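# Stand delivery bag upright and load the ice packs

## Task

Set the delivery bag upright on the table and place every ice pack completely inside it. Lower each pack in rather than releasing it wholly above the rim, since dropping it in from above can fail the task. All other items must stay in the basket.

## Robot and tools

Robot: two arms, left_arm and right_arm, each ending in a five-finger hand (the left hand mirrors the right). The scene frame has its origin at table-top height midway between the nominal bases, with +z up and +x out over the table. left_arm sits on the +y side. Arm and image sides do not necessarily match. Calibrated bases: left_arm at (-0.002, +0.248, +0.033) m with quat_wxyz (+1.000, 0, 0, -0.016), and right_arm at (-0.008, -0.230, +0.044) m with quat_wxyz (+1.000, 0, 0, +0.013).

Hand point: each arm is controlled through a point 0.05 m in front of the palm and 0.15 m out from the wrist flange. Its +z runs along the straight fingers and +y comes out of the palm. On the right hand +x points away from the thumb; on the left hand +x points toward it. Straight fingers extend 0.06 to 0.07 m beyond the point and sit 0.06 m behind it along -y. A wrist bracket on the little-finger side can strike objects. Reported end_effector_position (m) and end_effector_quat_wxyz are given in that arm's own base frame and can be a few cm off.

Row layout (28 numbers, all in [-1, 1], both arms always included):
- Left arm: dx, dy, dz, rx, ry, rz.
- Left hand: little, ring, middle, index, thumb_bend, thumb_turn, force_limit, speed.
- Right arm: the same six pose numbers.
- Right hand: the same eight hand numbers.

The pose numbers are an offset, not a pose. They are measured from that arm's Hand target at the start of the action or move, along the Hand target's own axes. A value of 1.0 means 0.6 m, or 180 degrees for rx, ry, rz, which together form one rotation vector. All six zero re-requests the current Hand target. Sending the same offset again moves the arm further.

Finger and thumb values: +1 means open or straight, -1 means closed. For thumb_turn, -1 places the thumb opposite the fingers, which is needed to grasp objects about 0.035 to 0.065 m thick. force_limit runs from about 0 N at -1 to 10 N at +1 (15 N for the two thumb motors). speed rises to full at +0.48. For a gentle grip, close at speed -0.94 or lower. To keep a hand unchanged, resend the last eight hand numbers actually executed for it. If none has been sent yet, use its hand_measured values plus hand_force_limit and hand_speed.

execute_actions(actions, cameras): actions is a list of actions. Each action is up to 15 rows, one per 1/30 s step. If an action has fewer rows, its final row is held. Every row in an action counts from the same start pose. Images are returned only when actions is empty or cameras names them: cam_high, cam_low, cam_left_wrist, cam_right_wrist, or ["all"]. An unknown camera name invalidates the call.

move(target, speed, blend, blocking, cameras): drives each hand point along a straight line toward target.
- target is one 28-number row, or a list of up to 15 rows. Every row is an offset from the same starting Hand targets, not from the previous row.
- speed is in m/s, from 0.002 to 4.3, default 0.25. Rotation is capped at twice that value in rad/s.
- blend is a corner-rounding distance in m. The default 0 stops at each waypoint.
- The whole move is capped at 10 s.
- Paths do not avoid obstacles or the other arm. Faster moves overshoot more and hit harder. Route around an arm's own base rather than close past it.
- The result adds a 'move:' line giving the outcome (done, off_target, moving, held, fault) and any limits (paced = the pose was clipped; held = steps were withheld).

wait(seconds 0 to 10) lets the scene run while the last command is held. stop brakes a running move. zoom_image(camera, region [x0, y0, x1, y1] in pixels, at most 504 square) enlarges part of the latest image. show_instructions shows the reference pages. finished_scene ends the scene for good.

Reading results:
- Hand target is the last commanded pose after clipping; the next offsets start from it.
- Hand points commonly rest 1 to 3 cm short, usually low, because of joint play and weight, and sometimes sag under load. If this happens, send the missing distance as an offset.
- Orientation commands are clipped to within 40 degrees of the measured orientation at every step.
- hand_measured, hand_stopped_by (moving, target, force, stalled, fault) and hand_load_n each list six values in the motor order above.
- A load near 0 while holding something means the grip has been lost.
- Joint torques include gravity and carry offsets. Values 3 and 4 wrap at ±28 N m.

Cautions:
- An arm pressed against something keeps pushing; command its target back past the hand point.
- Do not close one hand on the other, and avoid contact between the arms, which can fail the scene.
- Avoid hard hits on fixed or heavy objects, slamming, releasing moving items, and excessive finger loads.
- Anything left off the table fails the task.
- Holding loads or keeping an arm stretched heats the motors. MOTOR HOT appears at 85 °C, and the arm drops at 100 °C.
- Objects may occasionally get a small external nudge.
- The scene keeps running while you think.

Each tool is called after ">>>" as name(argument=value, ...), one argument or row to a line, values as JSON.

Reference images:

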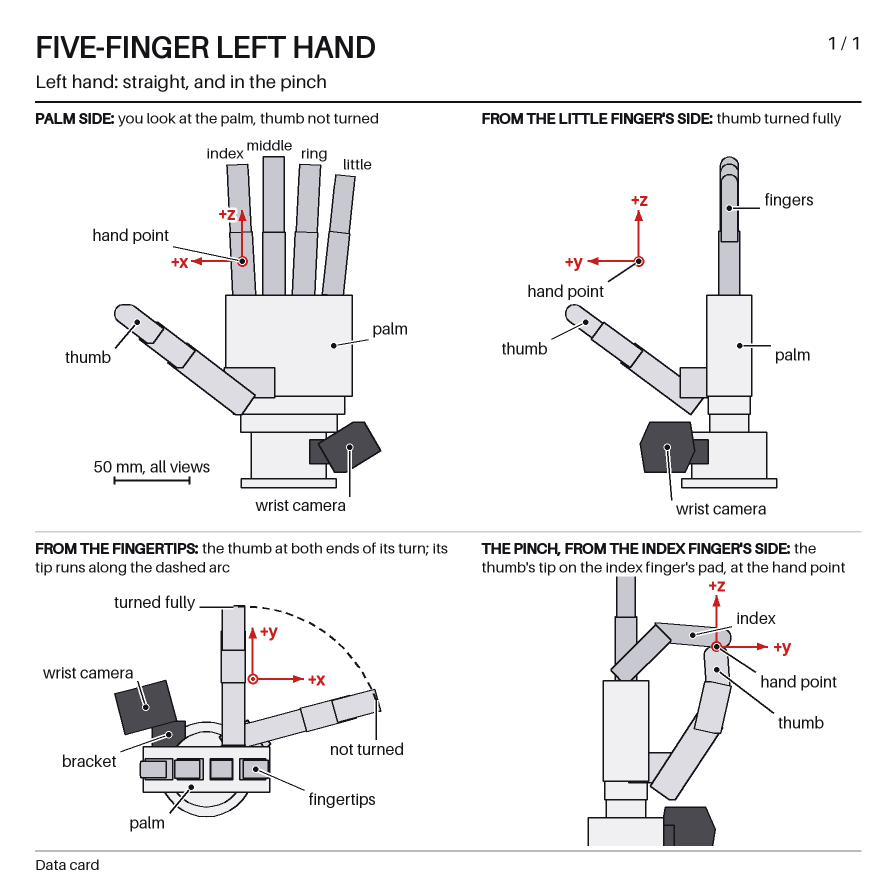

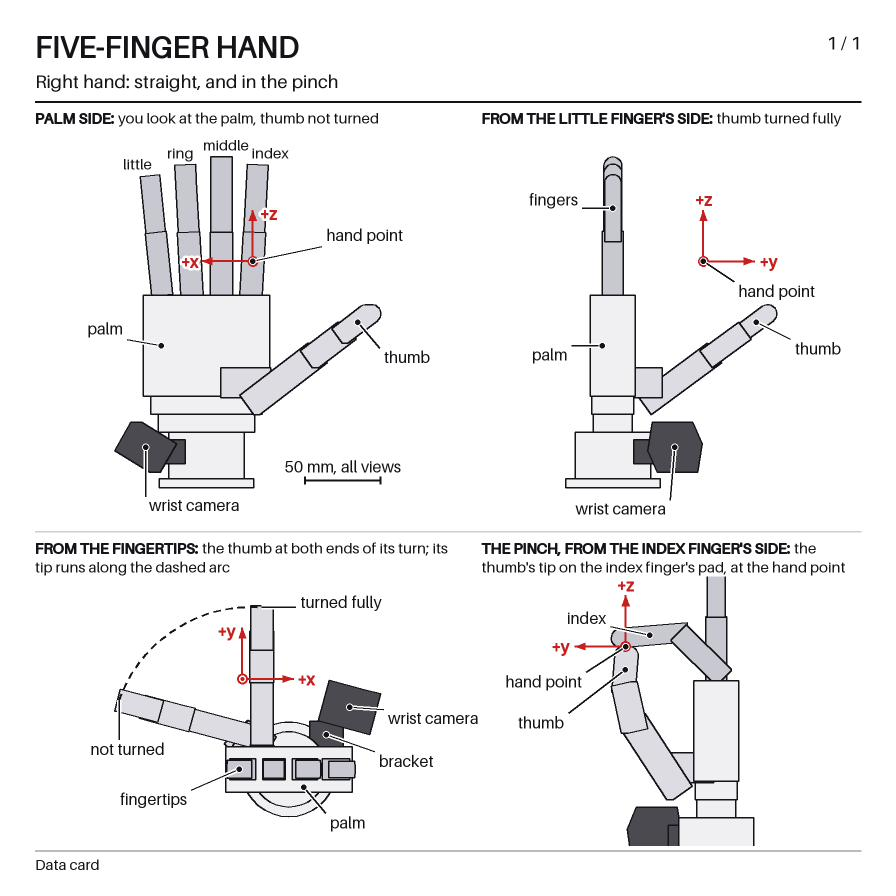

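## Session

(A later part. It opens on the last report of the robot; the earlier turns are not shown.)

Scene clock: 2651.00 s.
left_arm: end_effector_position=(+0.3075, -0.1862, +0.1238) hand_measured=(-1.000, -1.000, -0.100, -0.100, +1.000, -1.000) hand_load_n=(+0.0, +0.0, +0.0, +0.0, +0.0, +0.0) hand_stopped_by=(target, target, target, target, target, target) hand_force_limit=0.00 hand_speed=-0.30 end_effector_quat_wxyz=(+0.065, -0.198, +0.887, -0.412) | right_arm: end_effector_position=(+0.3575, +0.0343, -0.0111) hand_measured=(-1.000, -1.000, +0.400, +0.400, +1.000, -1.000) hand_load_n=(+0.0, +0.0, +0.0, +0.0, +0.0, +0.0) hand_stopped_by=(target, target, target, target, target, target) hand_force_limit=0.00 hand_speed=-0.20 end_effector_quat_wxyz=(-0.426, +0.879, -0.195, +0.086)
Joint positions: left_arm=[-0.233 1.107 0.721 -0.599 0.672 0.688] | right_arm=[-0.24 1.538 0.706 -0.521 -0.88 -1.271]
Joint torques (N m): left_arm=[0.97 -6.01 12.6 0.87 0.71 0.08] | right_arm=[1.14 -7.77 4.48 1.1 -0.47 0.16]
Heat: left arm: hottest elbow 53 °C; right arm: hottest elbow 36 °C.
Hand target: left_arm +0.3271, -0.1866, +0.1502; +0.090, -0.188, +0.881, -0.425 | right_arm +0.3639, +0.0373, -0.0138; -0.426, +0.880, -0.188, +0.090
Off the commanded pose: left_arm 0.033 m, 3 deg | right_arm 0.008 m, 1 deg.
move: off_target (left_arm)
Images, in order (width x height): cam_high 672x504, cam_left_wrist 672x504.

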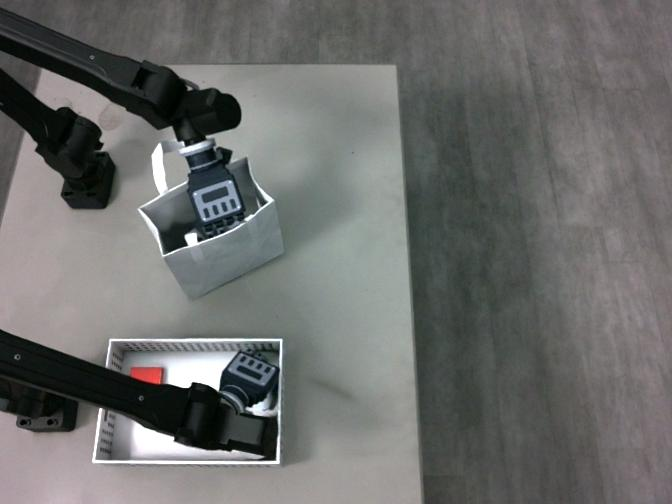

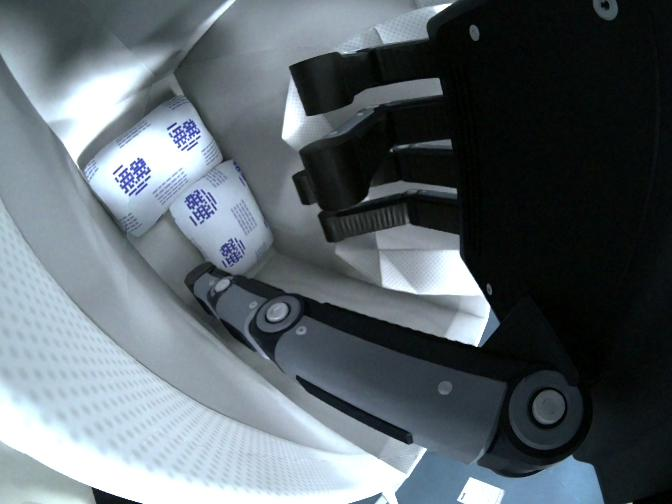

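>>> move(
  target=[
    [0,-0.2617,-0.2067,0,0,0,-1,-1,-0.1,-0.1,1,-1,0,-0.3,0,0,0,0,0,0,-1,-1,0.4,0.4,1,-1,0,-0.2],
    [-0.0629,0.0038,-0.5428,0,0,0,-1,-1,-0.1,-0.1,1,-1,0,-0.3,0,0,0,0,0,0,-1,-1,0.4,0.4,1,-1,0,-0.2],
  ],
  speed=[0.12,0.2],
  cameras=["cam_high","cam_right_wrist"],
)

>>> zoom_image(
  camera="cam_high",
  region=[110, 120, 310, 320],
)

>>> zoom_image(
  camera="cam_high",
  region=[80, 320, 300, 480],
)

Scene clock: 2664.43 s.
left_arm: end_effector_position=(+0.2552, +0.0574, +0.3306) hand_measured=(-1.000, -1.000, -0.100, -0.100, +1.000, -1.000) hand_load_n=(+0.5, +0.0, +0.0, +0.0, +0.0, +0.0) hand_stopped_by=(target, target, target, target, target, target) hand_force_limit=0.00 hand_speed=-0.30 end_effector_quat_wxyz=(+0.172, -0.264, +0.879, -0.358) | right_arm: end_effector_position=(+0.3575, +0.0343, -0.0111) hand_measured=(-1.000, -1.000, +0.400, +0.400, +1.000, -1.000) hand_load_n=(+0.0, +0.0, +0.0, +0.0, +0.0, +0.0) hand_stopped_by=(target, target, target, target, target, target) hand_force_limit=0.00 hand_speed=-0.20 end_effector_quat_wxyz=(-0.426, +0.879, -0.195, +0.086)
Joint positions: left_arm=[0.614 0.992 1.254 -1.698 0.809 1.543] | right_arm=[-0.24 1.538 0.706 -0.521 -0.88 -1.271]
Joint torques (N m): left_arm=[2.02 -4.42 12.11 0.06 0.52 0.15] | right_arm=[1.08 -7.71 4.48 1.11 -0.46 0.17]
Motor temperatures (°C): left_arm=[28 24 55 28 29 26] | right_arm=[27 28 36 27 27 26]
Heat: left arm: hottest elbow 55 °C; right arm: hottest elbow 36 °C.
Hand target: left_arm +0.2576, +0.0631, +0.3510; +0.090, -0.188, +0.881, -0.425 | right_arm +0.3639, +0.0373, -0.0138; -0.426, +0.880, -0.188, +0.090
Off the commanded pose: left_arm 0.021 m, 15 deg | right_arm 0.008 m, 1 deg.
joint sent to its limit (left arm) — joint 4 (wrist pitch), lower limit. The joint targets are off in position and orientation.
move: off_target (left_arm)
Images, in order (width x height): cam_high 672x504, cam_right_wrist 672x504.

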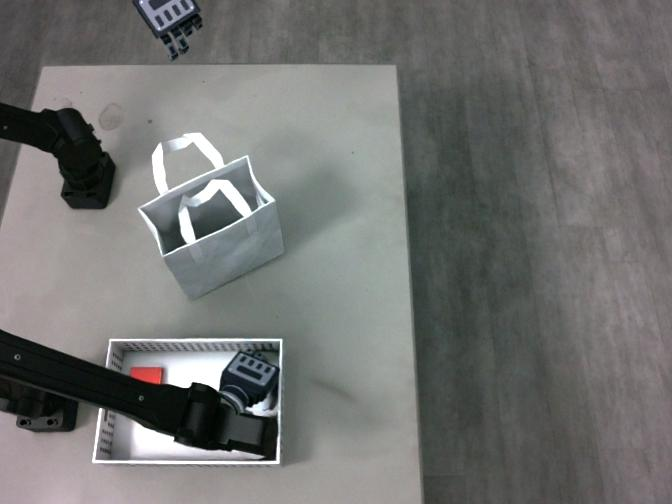

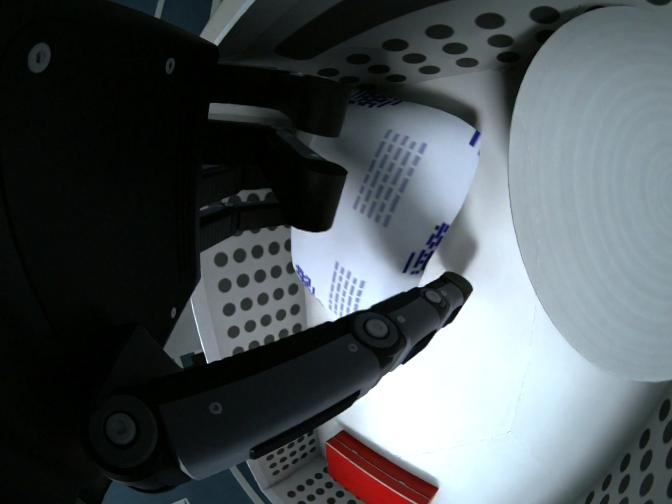

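Scaled by 2.520.

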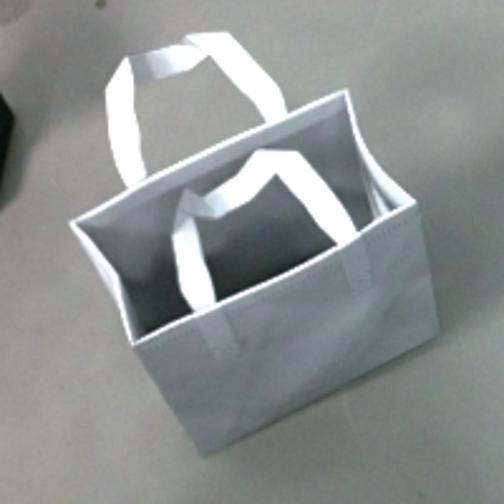

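Scaled by 2.291.

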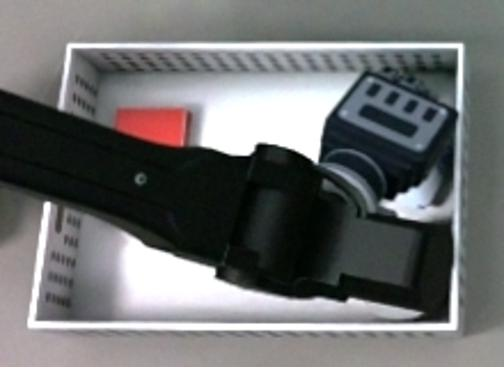

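>>> move(
  target=[0,0,0.05,0,-0.2617,-0.2067,-1,-1,-0.1,-0.1,1,-1,0,-0.3,0,0,0,0,0,0,-1,-1,-0.1,-0.1,1,-1,0,-0.6],
  speed=0.2,
  cameras=["cam_high","cam_right_wrist"],
)

Scene clock: 2715.97 s.
left_arm: end_effector_position=(+0.2642, +0.0458, +0.3254) hand_measured=(-1.000, -1.000, -0.100, -0.100, +1.000, -1.000) hand_load_n=(+0.0, +0.0, +0.0, +0.0, +0.0, +0.0) hand_stopped_by=(target, target, target, target, target, target) hand_force_limit=0.00 hand_speed=-0.30 end_effector_quat_wxyz=(-0.279, +0.614, -0.668, +0.315) | right_arm: end_effector_position=(+0.3577, +0.0348, -0.0110) hand_measured=(-1.000, -1.000, +0.002, -0.034, +1.000, -1.000) hand_load_n=(+0.0, +0.0, +6.5, +6.0, +2.0, -1.0) hand_stopped_by=(target, target, force, force, target, target) hand_force_limit=0.00 hand_speed=-0.60 end_effector_quat_wxyz=(-0.426, +0.879, -0.195, +0.086)
Joint positions: left_arm=[0.514 0.68 1.022 -1.145 0.457 0.411] | right_arm=[-0.239 1.538 0.706 -0.519 -0.88 -1.27]
Joint torques (N m): left_arm=[-0.44 -0.03 9.24 2.36 0.29 -0.07] | right_arm=[1.03 -7.71 4.46 1.09 -0.47 0.15]
Motor temperatures (°C): left_arm=[28 24 58 28 29 26] | right_arm=[27 28 36 27 27 26]
Heat: left arm: hottest elbow 58 °C; right arm: hottest elbow 36 °C.
Hand target: left_arm +0.2671, +0.0416, +0.3324; -0.291, +0.603, -0.669, +0.322 | right_arm +0.3639, +0.0373, -0.0138; -0.426, +0.880, -0.188, +0.090
Off the commanded pose: left_arm 0.009 m, 2 deg | right_arm 0.007 m, 1 deg.
move: done
Images, in order (width x height): cam_high 672x504, cam_right_wrist 672x504.

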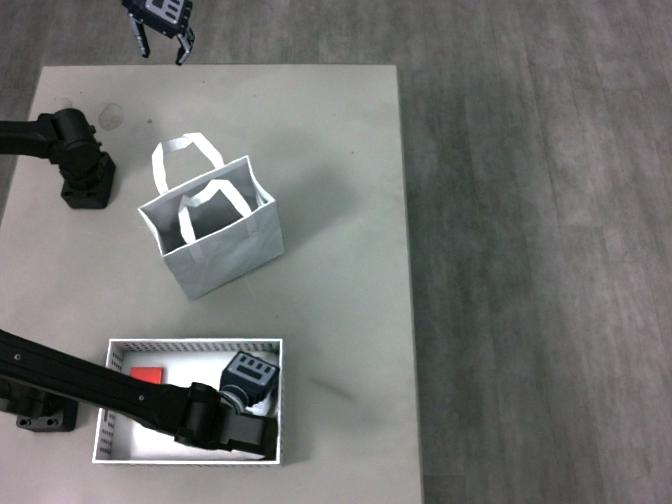

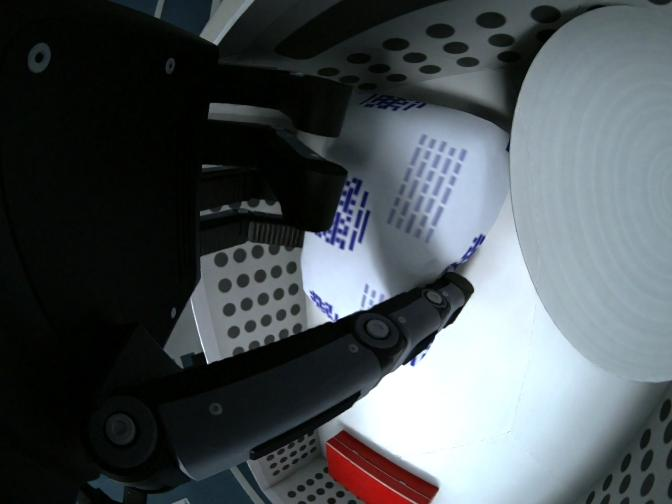

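>>> move(
  target=[0,0,0,0,0,0,-1,-1,-0.1,-0.1,1,-1,0,-0.3,0,-0.0785,-0.062,0,0,0,-1,-1,-0.1,-0.1,1,-1,0,-0.6],
  speed=0.06,
  cameras=["cam_high","cam_right_wrist"],
)

Scene clock: 2723.23 s.
left_arm: end_effector_position=(+0.2643, +0.0454, +0.3254) hand_measured=(-1.000, -1.000, -0.100, -0.100, +1.000, -1.000) hand_load_n=(+0.0, +0.0, +0.0, +0.0, +0.0, +0.0) hand_stopped_by=(target, target, target, target, target, target) hand_force_limit=0.00 hand_speed=-0.30 end_effector_quat_wxyz=(-0.279, +0.613, -0.668, +0.315) | right_arm: end_effector_position=(+0.3385, +0.0387, +0.0212) hand_measured=(-1.000, -1.000, +0.002, -0.034, +1.000, -1.000) hand_load_n=(-0.5, +0.0, +6.5, +6.0, +1.5, -1.0) hand_stopped_by=(target, target, force, force, target, target) hand_force_limit=0.00 hand_speed=-0.60 end_effector_quat_wxyz=(-0.425, +0.880, -0.204, +0.062)
Joint positions: left_arm=[0.512 0.68 1.022 -1.145 0.457 0.411] | right_arm=[-0.239 1.446 0.721 -0.683 -0.877 -1.277]
Joint torques (N m): left_arm=[-1.03 -1.08 9.32 2.35 0.2 -0.1] | right_arm=[1.03 -10.23 8.14 -0.2 -0.6 0.16]
Motor temperatures (°C): left_arm=[28 24 56 28 29 26] | right_arm=[27 28 36 27 27 26]
Heat: left arm: hottest elbow 56 °C; right arm: hottest elbow 36 °C.
Hand target: left_arm +0.2671, +0.0416, +0.3324; -0.291, +0.603, -0.669, +0.322 | right_arm +0.3640, +0.0373, +0.0463; -0.426, +0.880, -0.188, +0.090
Off the commanded pose: left_arm 0.008 m, 2 deg | right_arm 0.036 m, 4 deg.
move: off_target (right_arm)
Images, in order (width x height): cam_high 672x504, cam_right_wrist 672x504.

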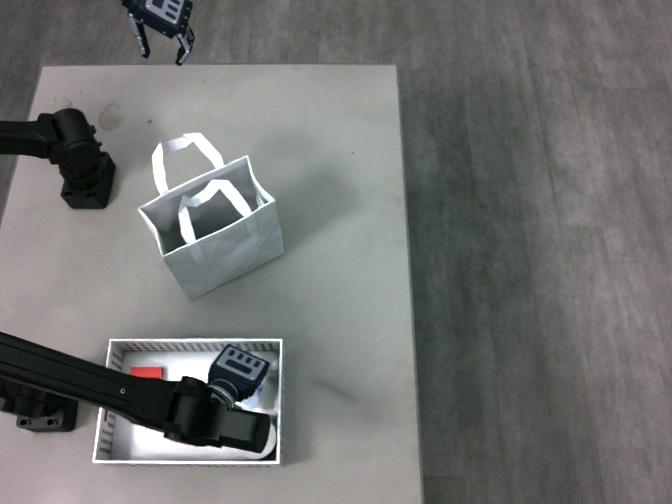

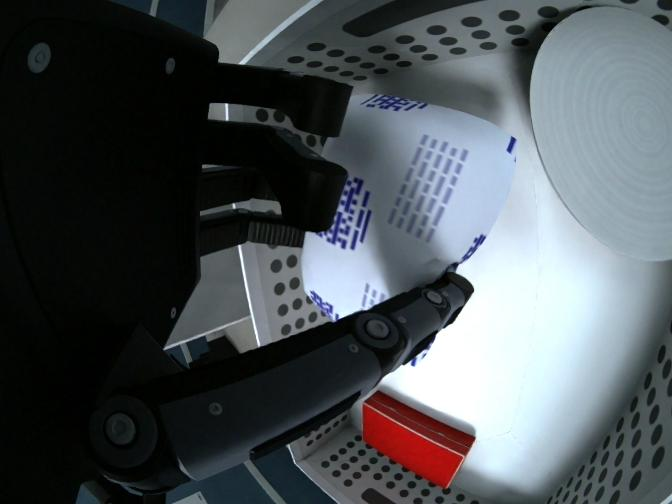

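>>> move(
  target=[-0.1937,0.0438,-0.0554,0,0,0,-1,-1,-0.1,-0.1,1,-1,0,-0.3,0,-0.463,-0.3658,0,0,0,-1,-1,-0.1,-0.1,1,-1,0,-0.6],
  speed=0.15,
  cameras=["cam_high","cam_right_wrist"],
)

Scene clock: 2768.67 s.
left_arm: end_effector_position=(+0.2348, +0.1511, +0.3106) hand_measured=(-1.000, -1.000, -0.100, -0.100, +1.000, -1.000) hand_load_n=(+0.0, +0.0, +0.0, +0.0, +0.0, +0.0) hand_stopped_by=(target, target, target, target, target, target) hand_force_limit=0.00 hand_speed=-0.30 end_effector_quat_wxyz=(-0.268, +0.613, -0.668, +0.327) | right_arm: end_effector_position=(+0.3579, +0.0342, +0.3761) hand_measured=(-1.000, -1.000, +0.002, -0.034, +1.000, -1.000) hand_load_n=(+0.0, +0.0, +6.5, +5.5, +2.5, -0.5) hand_stopped_by=(target, target, force, force, target, target) hand_force_limit=0.00 hand_speed=-0.60 end_effector_quat_wxyz=(-0.425, +0.880, -0.203, +0.069)
Joint positions: left_arm=[1 0.88 1.093 -1.324 0.772 0.897] | right_arm=[-0.239 1.274 1.549 -1.665 -0.877 -1.271]
Joint torques (N m): left_arm=[1.61 -2.32 13.45 0.99 0.83 0.14] | right_arm=[0.79 -7.3 10.32 -0.18 -0.6 0.09]
Heat: left arm: hottest elbow 53 °C; right arm: hottest elbow 40 °C.
Hand target: left_arm +0.2370, +0.1616, +0.3327; -0.291, +0.603, -0.669, +0.322 | right_arm +0.3647, +0.0371, +0.4003; -0.426, +0.880, -0.188, +0.090
Off the commanded pose: left_arm 0.025 m, 3 deg | right_arm 0.025 m, 3 deg.
move: off_target (left_arm, right_arm)
Images, in order (width x height): cam_high 672x504, cam_right_wrist 672x504.

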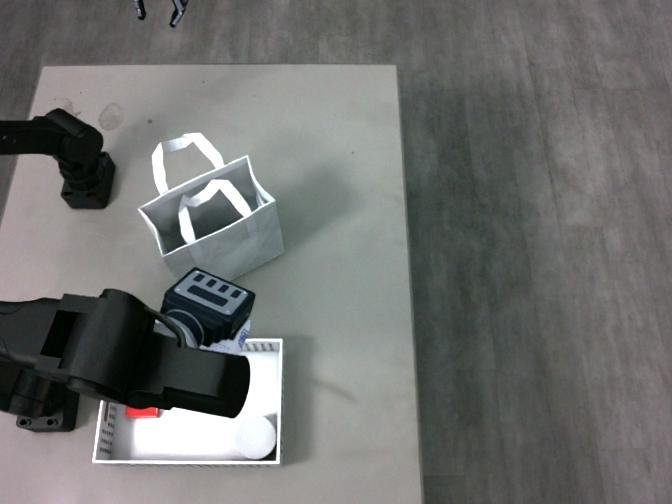

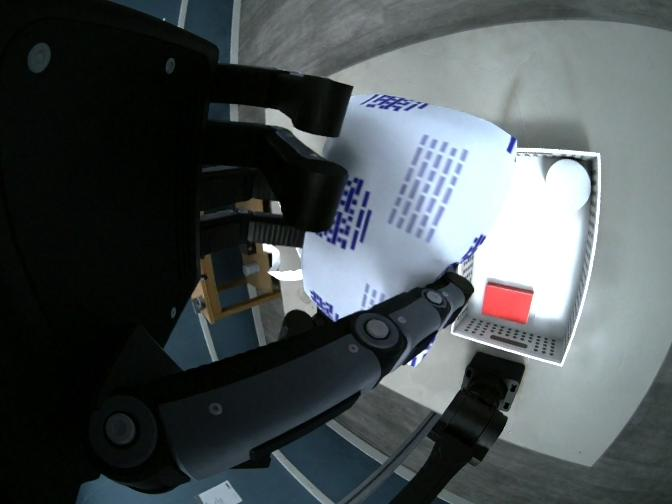

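>>> move(
  target=[0,0,0,0,0,0,-1,-1,-0.1,-0.1,1,-1,0,-0.3,-0.2661,-0.224,0.2836,0,-0.1047,-0.0827,-1,-1,-0.1,-0.1,1,-1,0,-0.6],
  speed=0.15,
  cameras=["cam_high","cam_right_wrist"],
)

Scene clock: 2778.27 s.
left_arm: end_effector_position=(+0.2348, +0.1511, +0.3106) hand_measured=(-1.000, -1.000, -0.100, -0.100, +1.000, -1.000) hand_load_n=(+0.0, +0.0, +0.0, +0.0, +0.0, +0.0) hand_stopped_by=(target, target, target, target, target, target) hand_force_limit=0.00 hand_speed=-0.30 end_effector_quat_wxyz=(-0.268, +0.613, -0.668, +0.327) | right_arm: end_effector_position=(+0.2983, +0.2918, +0.3743) hand_measured=(-1.000, -1.000, +0.002, -0.034, +1.000, -1.000) hand_load_n=(-0.5, +0.0, +6.5, +5.5, +2.0, -0.5) hand_stopped_by=(target, target, force, force, target, target) hand_force_limit=0.00 hand_speed=-0.60 end_effector_quat_wxyz=(-0.418, +0.908, -0.012, -0.028)
Joint positions: left_arm=[1 0.88 1.093 -1.324 0.772 0.897] | right_arm=[0.496 1.293 1.549 -1.361 -0.758 -0.86]
Joint torques (N m): left_arm=[1.55 -1.32 13.39 0.62 0.91 0.07] | right_arm=[0.73 -8.12 10.06 1.44 -0.45 0.2]
Motor temperatures (°C): left_arm=[28 24 55 28 29 26] | right_arm=[27 28 43 27 27 26]
Heat: left arm: hottest elbow 55 °C; right arm: hottest elbow 43 °C.
Hand target: left_arm +0.2370, +0.1616, +0.3327; -0.291, +0.603, -0.669, +0.322 | right_arm +0.3075, +0.3002, +0.4005; -0.436, +0.900, -0.001, -0.001
Off the commanded pose: left_arm 0.025 m, 3 deg | right_arm 0.029 m, 4 deg.
move: off_target (left_arm, right_arm)
Images, in order (width x height): cam_high 672x504, cam_right_wrist 672x504.

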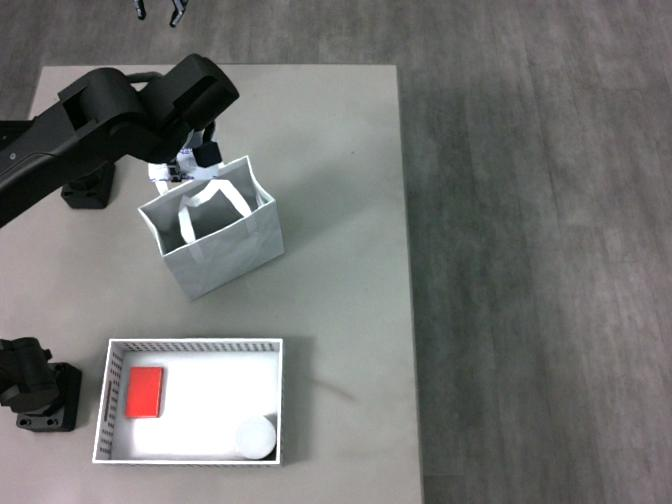

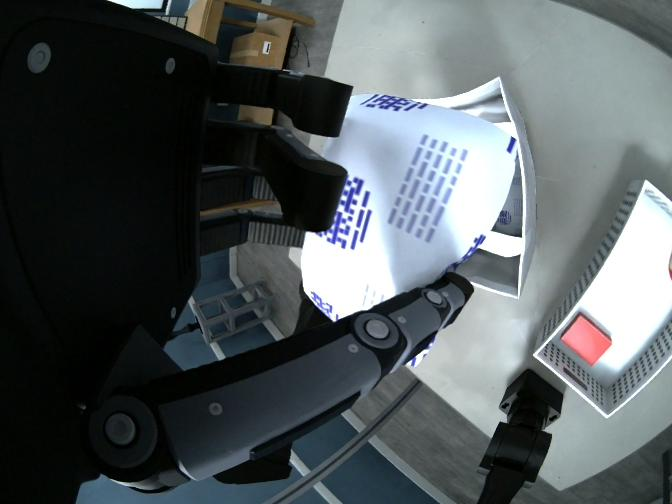

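>>> move(
  target=[0,0,0,0,0,0,-1,-1,-0.1,-0.1,1,-1,0,-0.3,0,-0.0413,0.0523,0,-0.1221,-0.0964,-1,-1,-0.1,-0.1,1,-1,0,-0.6],
  speed=0.15,
  cameras=["cam_high","cam_right_wrist"],
)

>>> zoom_image(
  camera="cam_right_wrist",
  region=[330, 50, 600, 320],
)

Scene clock: 2788.27 s.
left_arm: end_effector_position=(+0.2348, +0.1511, +0.3106) hand_measured=(-1.000, -1.000, -0.100, -0.100, +1.000, -1.000) hand_load_n=(+0.0, +0.5, +0.0, +0.0, +0.0, +0.5) hand_stopped_by=(target, target, target, target, target, target) hand_force_limit=0.00 hand_speed=-0.30 end_effector_quat_wxyz=(-0.268, +0.613, -0.668, +0.327) | right_arm: end_effector_position=(+0.3071, +0.3288, +0.3777) hand_measured=(-1.000, -1.000, +0.002, -0.034, +1.000, -1.000) hand_load_n=(+0.0, +0.0, +6.5, +6.0, +2.0, -0.5) hand_stopped_by=(target, target, force, force, target, target) hand_force_limit=0.00 hand_speed=-0.60 end_effector_quat_wxyz=(-0.421, +0.883, +0.184, -0.095)
Joint positions: left_arm=[1 0.88 1.093 -1.324 0.772 0.897] | right_arm=[0.557 1.526 1.81 -1.694 -0.883 -1.348]
Joint torques (N m): left_arm=[1.08 -1.44 13.2 0.77 0.88 0.19] | right_arm=[1.2 -10.34 10.19 -0.2 -1.02 -0.03]
Motor temperatures (°C): left_arm=[28 24 57 28 29 26] | right_arm=[27 28 44 27 27 26]
Heat: left arm: hottest elbow 57 °C; right arm: hottest elbow 44 °C.
Hand target: left_arm +0.2370, +0.1616, +0.3327; -0.291, +0.603, -0.669, +0.322 | right_arm +0.3075, +0.3402, +0.4005; -0.423, +0.873, +0.217, -0.106
Off the commanded pose: left_arm 0.025 m, 3 deg | right_arm 0.026 m, 4 deg.
joint sent to its limit (right arm) — joint 4 (wrist pitch), lower limit. The joint targets are off in position and orientation.
move: off_target (left_arm, right_arm)
Images, in order (width x height): cam_high 672x504, cam_right_wrist 672x504.

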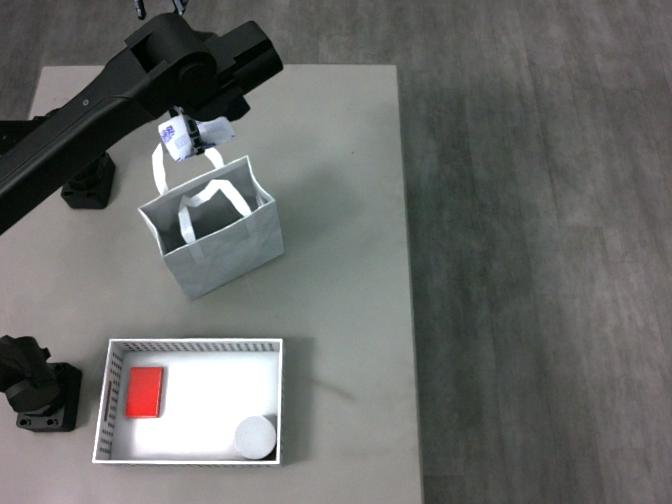

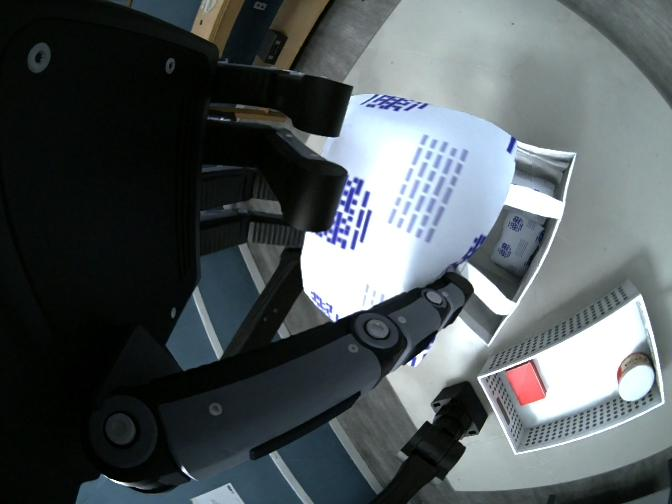

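Scaled by 1.867 from the camera's 672x504 image, which has a finer 960x720 frame.

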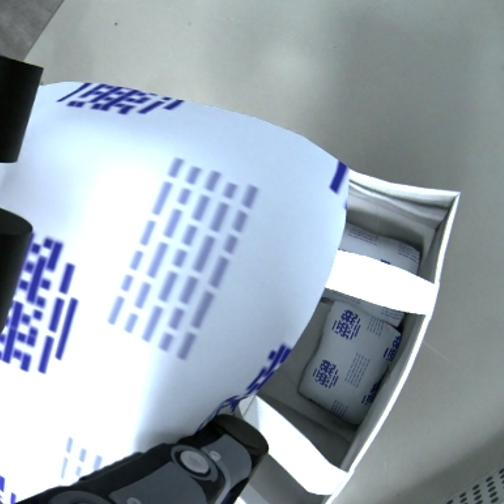

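>>> move(
  target=[
    [0,0,0,0,0,0,-1,-1,-0.1,-0.1,1,-1,0,-0.3,-0.0833,0,0,0,-0.0131,-0.0103,-1,-1,-0.1,-0.1,1,-1,0,-0.6],
    [0,0,0,0,0,0,-1,-1,-0.1,-0.1,1,-1,0,-0.3,-0.0833,0.1047,0.0827,0,-0.0131,-0.0103,-1,-1,-0.1,-0.1,1,-1,0,-0.6],
  ],
  speed=0.12,
  cameras=["cam_high","cam_right_wrist"],
)

>>> zoom_image(
  camera="cam_right_wrist",
  region=[330, 50, 650, 370],
)

>>> zoom_image(
  camera="cam_high",
  region=[110, 60, 310, 310],
)

Scene clock: 2817.07 s.
left_arm: end_effector_position=(+0.2348, +0.1511, +0.3106) hand_measured=(-1.000, -1.000, -0.100, -0.100, +1.000, -1.000) hand_load_n=(+0.0, +0.0, +0.0, +0.0, +0.0, +0.0) hand_stopped_by=(target, target, target, target, target, target) hand_force_limit=0.00 hand_speed=-0.30 end_effector_quat_wxyz=(-0.268, +0.613, -0.668, +0.327) | right_arm: end_effector_position=(+0.2652, +0.3069, +0.3163) hand_measured=(-1.000, -1.000, +0.002, -0.034, +1.000, -1.000) hand_load_n=(+0.0, +0.0, +6.5, +5.5, +1.5, -0.5) hand_stopped_by=(target, target, force, force, target, target) hand_force_limit=0.00 hand_speed=-0.60 end_effector_quat_wxyz=(-0.412, +0.874, +0.225, -0.124)
Joint positions: left_arm=[1 0.88 1.093 -1.324 0.772 0.897] | right_arm=[0.573 1.432 1.546 -1.648 -0.889 -1.485]
Joint torques (N m): left_arm=[1.32 -1.73 13.23 0.77 0.86 0.12] | right_arm=[1.2 -9.64 6.41 0.55 -1.06 -0.03]
Motor temperatures (°C): left_arm=[28 24 59 28 29 26] | right_arm=[27 28 43 27 28 26]
Heat: left arm: hottest elbow 59 °C; right arm: hottest elbow 43 °C.
Hand target: left_arm +0.2370, +0.1616, +0.3327; -0.291, +0.603, -0.669, +0.322 | right_arm +0.2632, +0.3168, +0.3205; -0.421, +0.867, +0.240, -0.117
Off the commanded pose: left_arm 0.025 m, 3 deg | right_arm 0.011 m, 2 deg.
move: off_target (left_arm, right_arm)
Images, in order (width x height): cam_high 672x504, cam_right_wrist 672x504.

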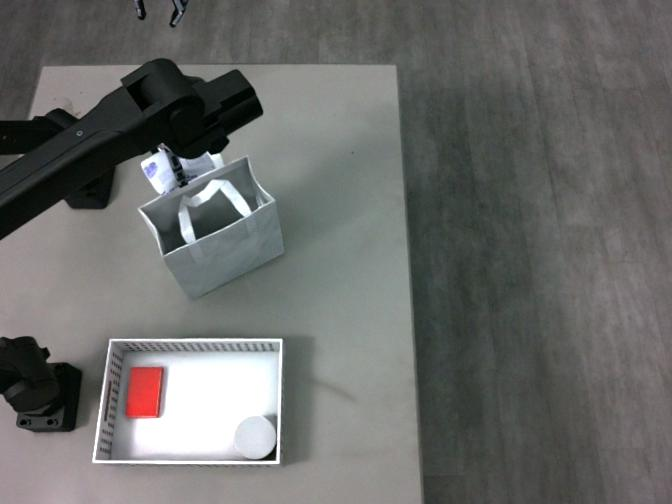

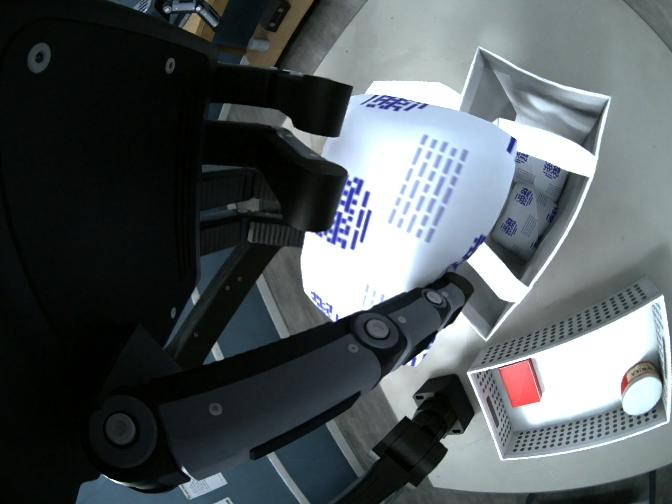

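Scaled by 1.575 from the camera's 672x504 image, which has a finer 960x720 frame.

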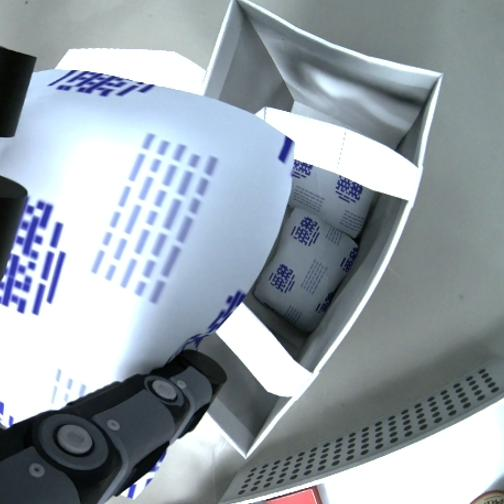

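Scaled by 2.016.

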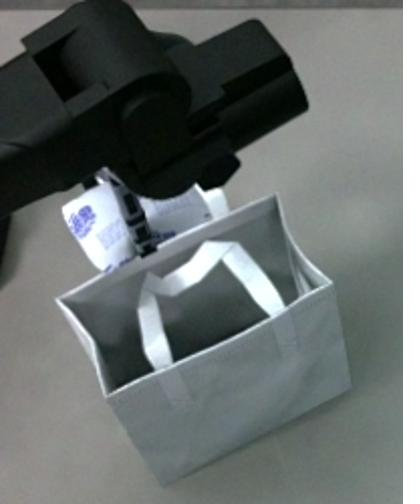

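>>> move(
  target=[0,0,0,0,0,0,-1,-1,-0.1,-0.1,1,-1,0,-0.3,0,0.1701,0.1343,0,0,0,-1,-1,-0.1,-0.1,1,-1,0,-0.6],
  speed=0.1,
  cameras=["cam_high","cam_right_wrist"],
)

>>> zoom_image(
  camera="cam_high",
  region=[110, 60, 310, 310],
)

Scene clock: 2835.10 s.
left_arm: end_effector_position=(+0.2348, +0.1511, +0.3106) hand_measured=(-1.000, -1.000, -0.100, -0.100, +1.000, -1.000) hand_load_n=(+0.0, +0.0, +0.0, +0.0, +0.0, +0.0) hand_stopped_by=(target, target, target, target, target, target) hand_force_limit=0.00 hand_speed=-0.30 end_effector_quat_wxyz=(-0.268, +0.613, -0.668, +0.327) | right_arm: end_effector_position=(+0.2639, +0.3060, +0.1879) hand_measured=(-1.000, -1.000, +0.002, -0.034, +1.000, -1.000) hand_load_n=(+0.0, +0.5, +6.5, +6.0, +2.0, -1.0) hand_stopped_by=(target, target, force, force, target, target) hand_force_limit=0.00 hand_speed=-0.60 end_effector_quat_wxyz=(-0.413, +0.874, +0.227, -0.121)
Joint positions: left_arm=[1 0.88 1.093 -1.324 0.772 0.897] | right_arm=[0.573 1.443 1.22 -1.306 -0.889 -1.488]
Joint torques (N m): left_arm=[1.9 -1.61 13.29 0.68 0.86 0.17] | right_arm=[1.2 -9.35 6.34 0.57 -1.01 0.02]
Motor temperatures (°C): left_arm=[28 24 60 28 29 26] | right_arm=[27 28 42 27 29 26]
Heat: left arm: hottest elbow 60 °C; right arm: hottest elbow 42 °C.
Hand target: left_arm +0.2370, +0.1616, +0.3327; -0.291, +0.603, -0.669, +0.322 | right_arm +0.2629, +0.3168, +0.1905; -0.421, +0.867, +0.240, -0.117
Off the commanded pose: left_arm 0.025 m, 3 deg | right_arm 0.011 m, 2 deg.
move: off_target (left_arm, right_arm)
Images, in order (width x height): cam_high 672x504, cam_right_wrist 672x504.

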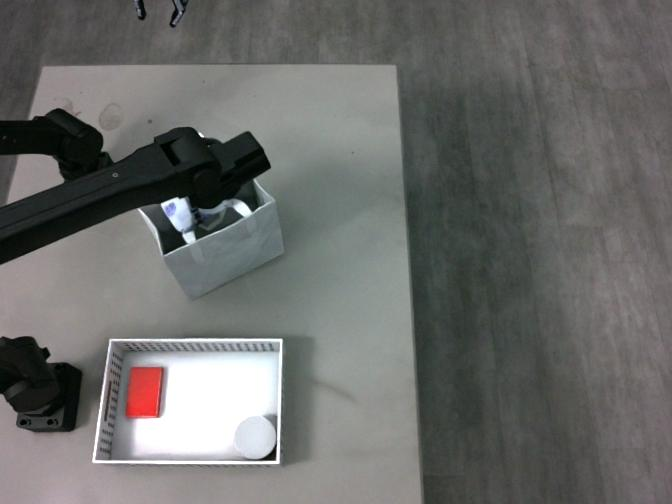

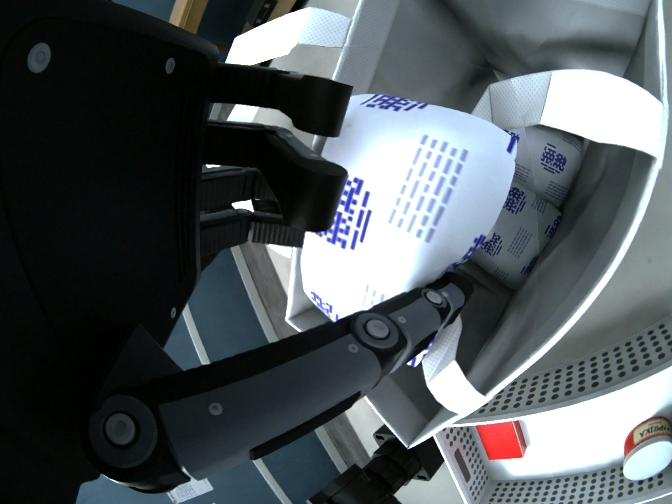

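Scaled by 2.016.

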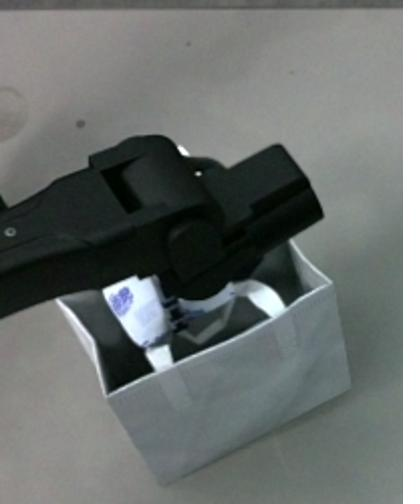

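>>> move(
  target=[0,0,0,0,0,0,-1,-1,-0.1,-0.1,1,-1,0,-0.3,0,0.1178,0.093,0,0,0,-1,-1,-0.1,-0.1,1,-1,0,-0.6],
  speed=0.1,
  cameras=["cam_high","cam_right_wrist"],
)

>>> zoom_image(
  camera="cam_high",
  region=[110, 60, 310, 310],
)

Scene clock: 2848.00 s.
left_arm: end_effector_position=(+0.2348, +0.1511, +0.3106) hand_measured=(-1.000, -1.000, -0.100, -0.100, +1.000, -1.000) hand_load_n=(+0.0, +0.0, +0.0, +0.0, +0.0, +0.0) hand_stopped_by=(target, target, target, target, target, target) hand_force_limit=0.00 hand_speed=-0.30 end_effector_quat_wxyz=(-0.268, +0.613, -0.668, +0.327) | right_arm: end_effector_position=(+0.2634, +0.3056, +0.0982) hand_measured=(-1.000, -1.000, +0.002, -0.034, +1.000, -1.000) hand_load_n=(+0.0, +0.0, +6.5, +5.5, +2.0, -1.0) hand_stopped_by=(target, target, force, force, target, target) hand_force_limit=0.00 hand_speed=-0.60 end_effector_quat_wxyz=(-0.413, +0.874, +0.227, -0.121)
Joint positions: left_arm=[1 0.88 1.093 -1.324 0.772 0.897] | right_arm=[0.573 1.523 1.057 -1.064 -0.889 -1.488]
Joint torques (N m): left_arm=[1.61 -1.61 13.3 0.75 0.86 0.19] | right_arm=[1.26 -9.7 5.83 0.57 -1.01 0.03]
Motor temperatures (°C): left_arm=[28 24 61 28 29 26] | right_arm=[27 29 42 27 29 26]
Heat: left arm: hottest elbow 61 °C; right arm: hottest elbow 42 °C.
Hand target: left_arm +0.2370, +0.1616, +0.3327; -0.291, +0.603, -0.669, +0.322 | right_arm +0.2627, +0.3168, +0.1004; -0.421, +0.867, +0.240, -0.117
Off the commanded pose: left_arm 0.025 m, 3 deg | right_arm 0.011 m, 2 deg.
move: off_target (left_arm, right_arm)
Images, in order (width x height): cam_high 672x504, cam_right_wrist 672x504.

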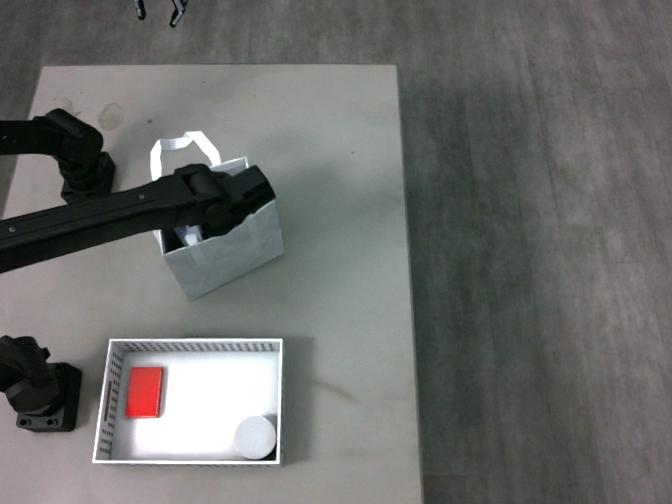

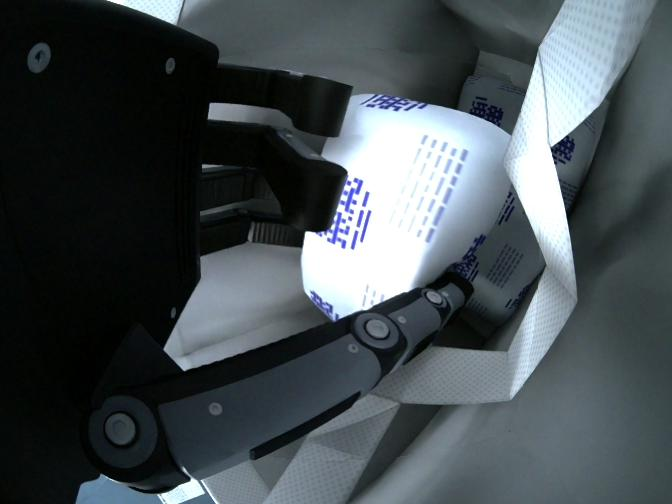

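Scaled by 2.016.

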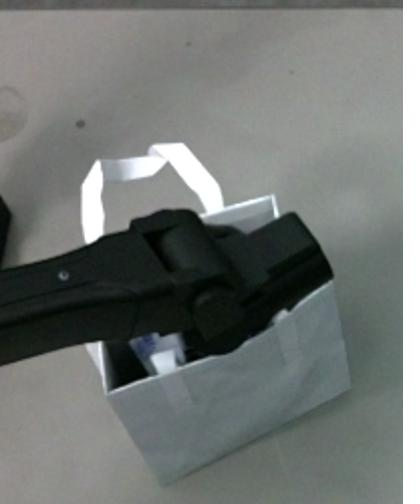

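>>> move(
  target=[0,0,0,0,0,0,-1,-1,-0.1,-0.1,1,-1,0,-0.3,0,0.0366,0.0289,0,0,0,-1,-1,-0.1,-0.1,1,-1,0,-0.6],
  speed=0.08,
  cameras=["cam_high","cam_right_wrist","cam_low"],
)

>>> zoom_image(
  camera="cam_low",
  region=[180, 120, 380, 320],
)

Scene clock: 2856.47 s.
left_arm: end_effector_position=(+0.2348, +0.1511, +0.3106) hand_measured=(-1.000, -1.000, -0.100, -0.100, +1.000, -1.000) hand_load_n=(+0.0, +0.0, +0.0, +0.0, +0.0, +0.0) hand_stopped_by=(target, target, target, target, target, target) hand_force_limit=0.00 hand_speed=-0.30 end_effector_quat_wxyz=(-0.268, +0.613, -0.668, +0.327) | right_arm: end_effector_position=(+0.2639, +0.3060, +0.0715) hand_measured=(-1.000, -1.000, +0.002, -0.034, +1.000, -1.000) hand_load_n=(+0.0, +0.0, +6.5, +5.5, +2.0, -1.0) hand_stopped_by=(target, target, force, force, target, target) hand_force_limit=0.00 hand_speed=-0.60 end_effector_quat_wxyz=(-0.413, +0.873, +0.228, -0.120)
Joint positions: left_arm=[1 0.88 1.093 -1.324 0.772 0.897] | right_arm=[0.573 1.558 1.019 -0.987 -0.889 -1.488]
Joint torques (N m): left_arm=[1.73 -1.79 13.3 0.73 0.8 0.16] | right_arm=[1.26 -9.76 5.55 0.61 -1.01 0.03]
Motor temperatures (°C): left_arm=[28 24 61 28 29 26] | right_arm=[27 29 41 27 29 26]
Heat: left arm: hottest elbow 61 °C; right arm: hottest elbow 41 °C.
Hand target: left_arm +0.2370, +0.1616, +0.3327; -0.291, +0.603, -0.669, +0.322 | right_arm +0.2627, +0.3168, +0.0725; -0.421, +0.867, +0.240, -0.117
Off the commanded pose: left_arm 0.025 m, 3 deg | right_arm 0.011 m, 2 deg.
move: off_target (left_arm, right_arm)
Images, in order (width x height): cam_high 672x504, cam_low 672x504, cam_right_wrist 672x504.

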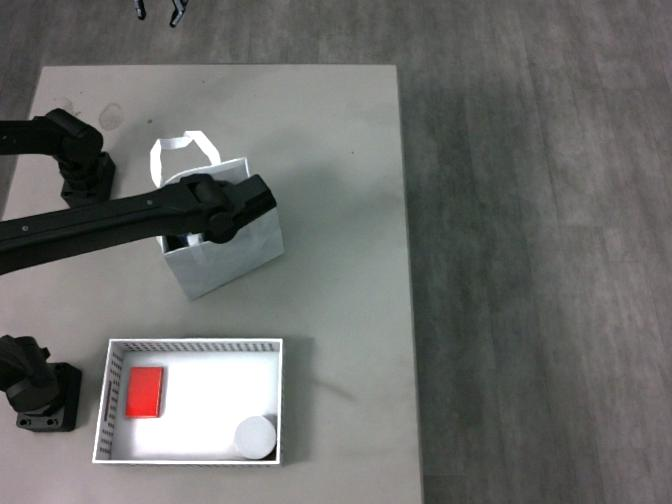

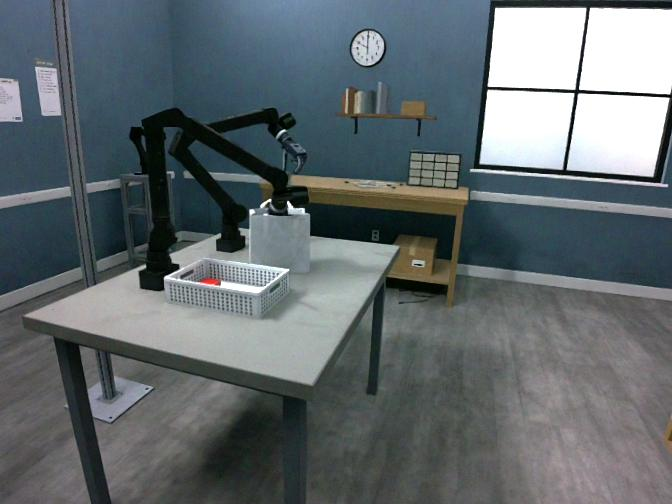

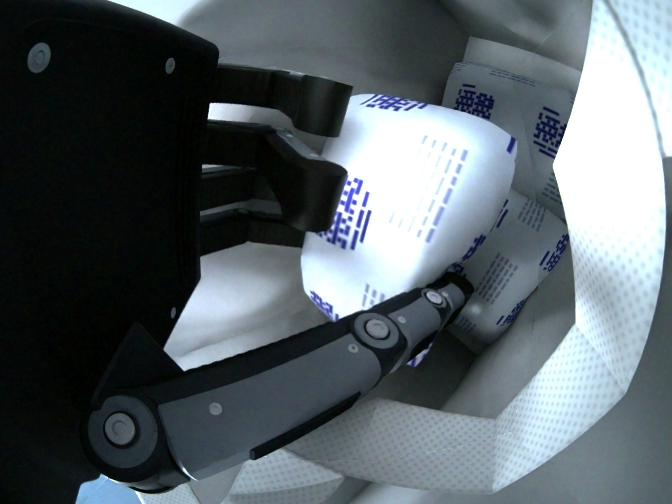

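Scaled by 2.520.

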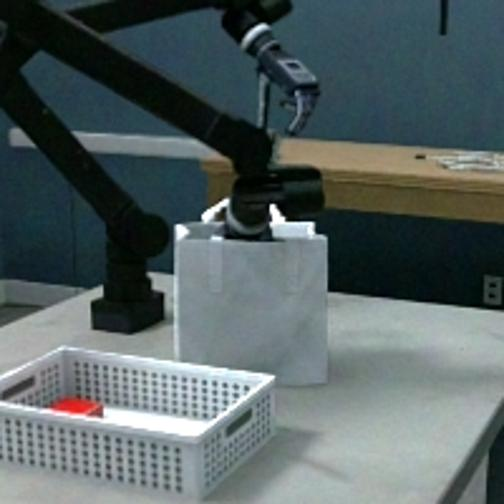

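>>> move(
  target=[0,0,0,0,0,0,-1,-1,-0.1,-0.1,1,-1,0,-0.3,0,0.0222,0.0176,0,0,0,-1,-1,-0.1,-0.1,1,-1,0,-0.6],
  speed=0.08,
  cameras=["cam_high","cam_right_wrist"],
)

Scene clock: 2862.30 s.
left_arm: end_effector_position=(+0.2348, +0.1511, +0.3106) hand_measured=(-1.000, -1.000, -0.100, -0.100, +1.000, -1.000) hand_load_n=(+0.0, +0.0, +0.0, +0.0, +0.0, +0.0) hand_stopped_by=(target, target, target, target, target, target) hand_force_limit=0.00 hand_speed=-0.30 end_effector_quat_wxyz=(-0.268, +0.613, -0.668, +0.327) | right_arm: end_effector_position=(+0.2641, +0.3061, +0.0549) hand_measured=(-1.000, -1.000, +0.002, -0.034, +1.000, -1.000) hand_load_n=(+0.0, +0.0, +6.5, +5.5, +2.0, -0.5) hand_stopped_by=(target, target, force, force, target, target) hand_force_limit=0.00 hand_speed=-0.60 end_effector_quat_wxyz=(-0.414, +0.873, +0.228, -0.119)
Joint positions: left_arm=[1 0.88 1.093 -1.324 0.772 0.897] | right_arm=[0.573 1.583 0.997 -0.939 -0.889 -1.488]
Joint torques (N m): left_arm=[2.26 -1.44 13.37 0.65 0.8 0.1] | right_arm=[1.26 -9.88 5.37 0.62 -1.01 0.03]
Motor temperatures (°C): left_arm=[28 24 61 28 29 26] | right_arm=[27 29 41 27 29 26]
Heat: left arm: hottest elbow 61 °C; right arm: hottest elbow 41 °C.
Hand target: left_arm +0.2370, +0.1616, +0.3327; -0.291, +0.603, -0.669, +0.322 | right_arm +0.2626, +0.3169, +0.0555; -0.421, +0.867, +0.240, -0.117
Off the commanded pose: left_arm 0.025 m, 3 deg | right_arm 0.011 m, 2 deg.
move: off_target (left_arm, right_arm)
Images, in order (width x height): cam_high 672x504, cam_right_wrist 672x504.

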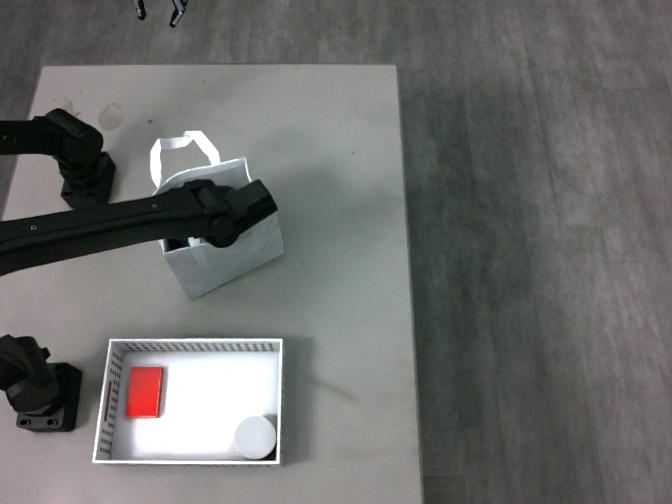

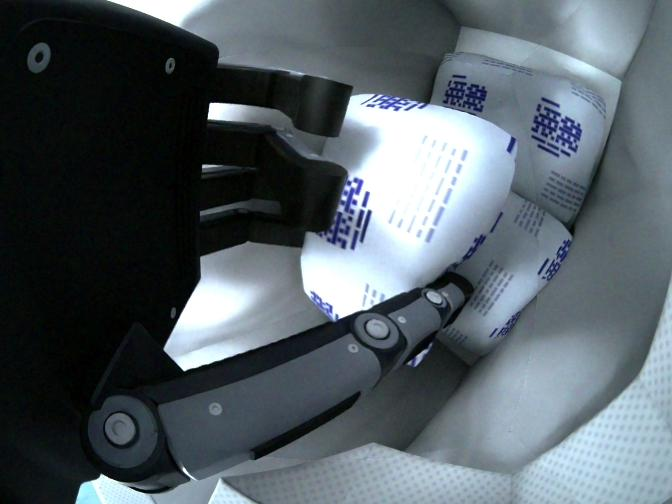

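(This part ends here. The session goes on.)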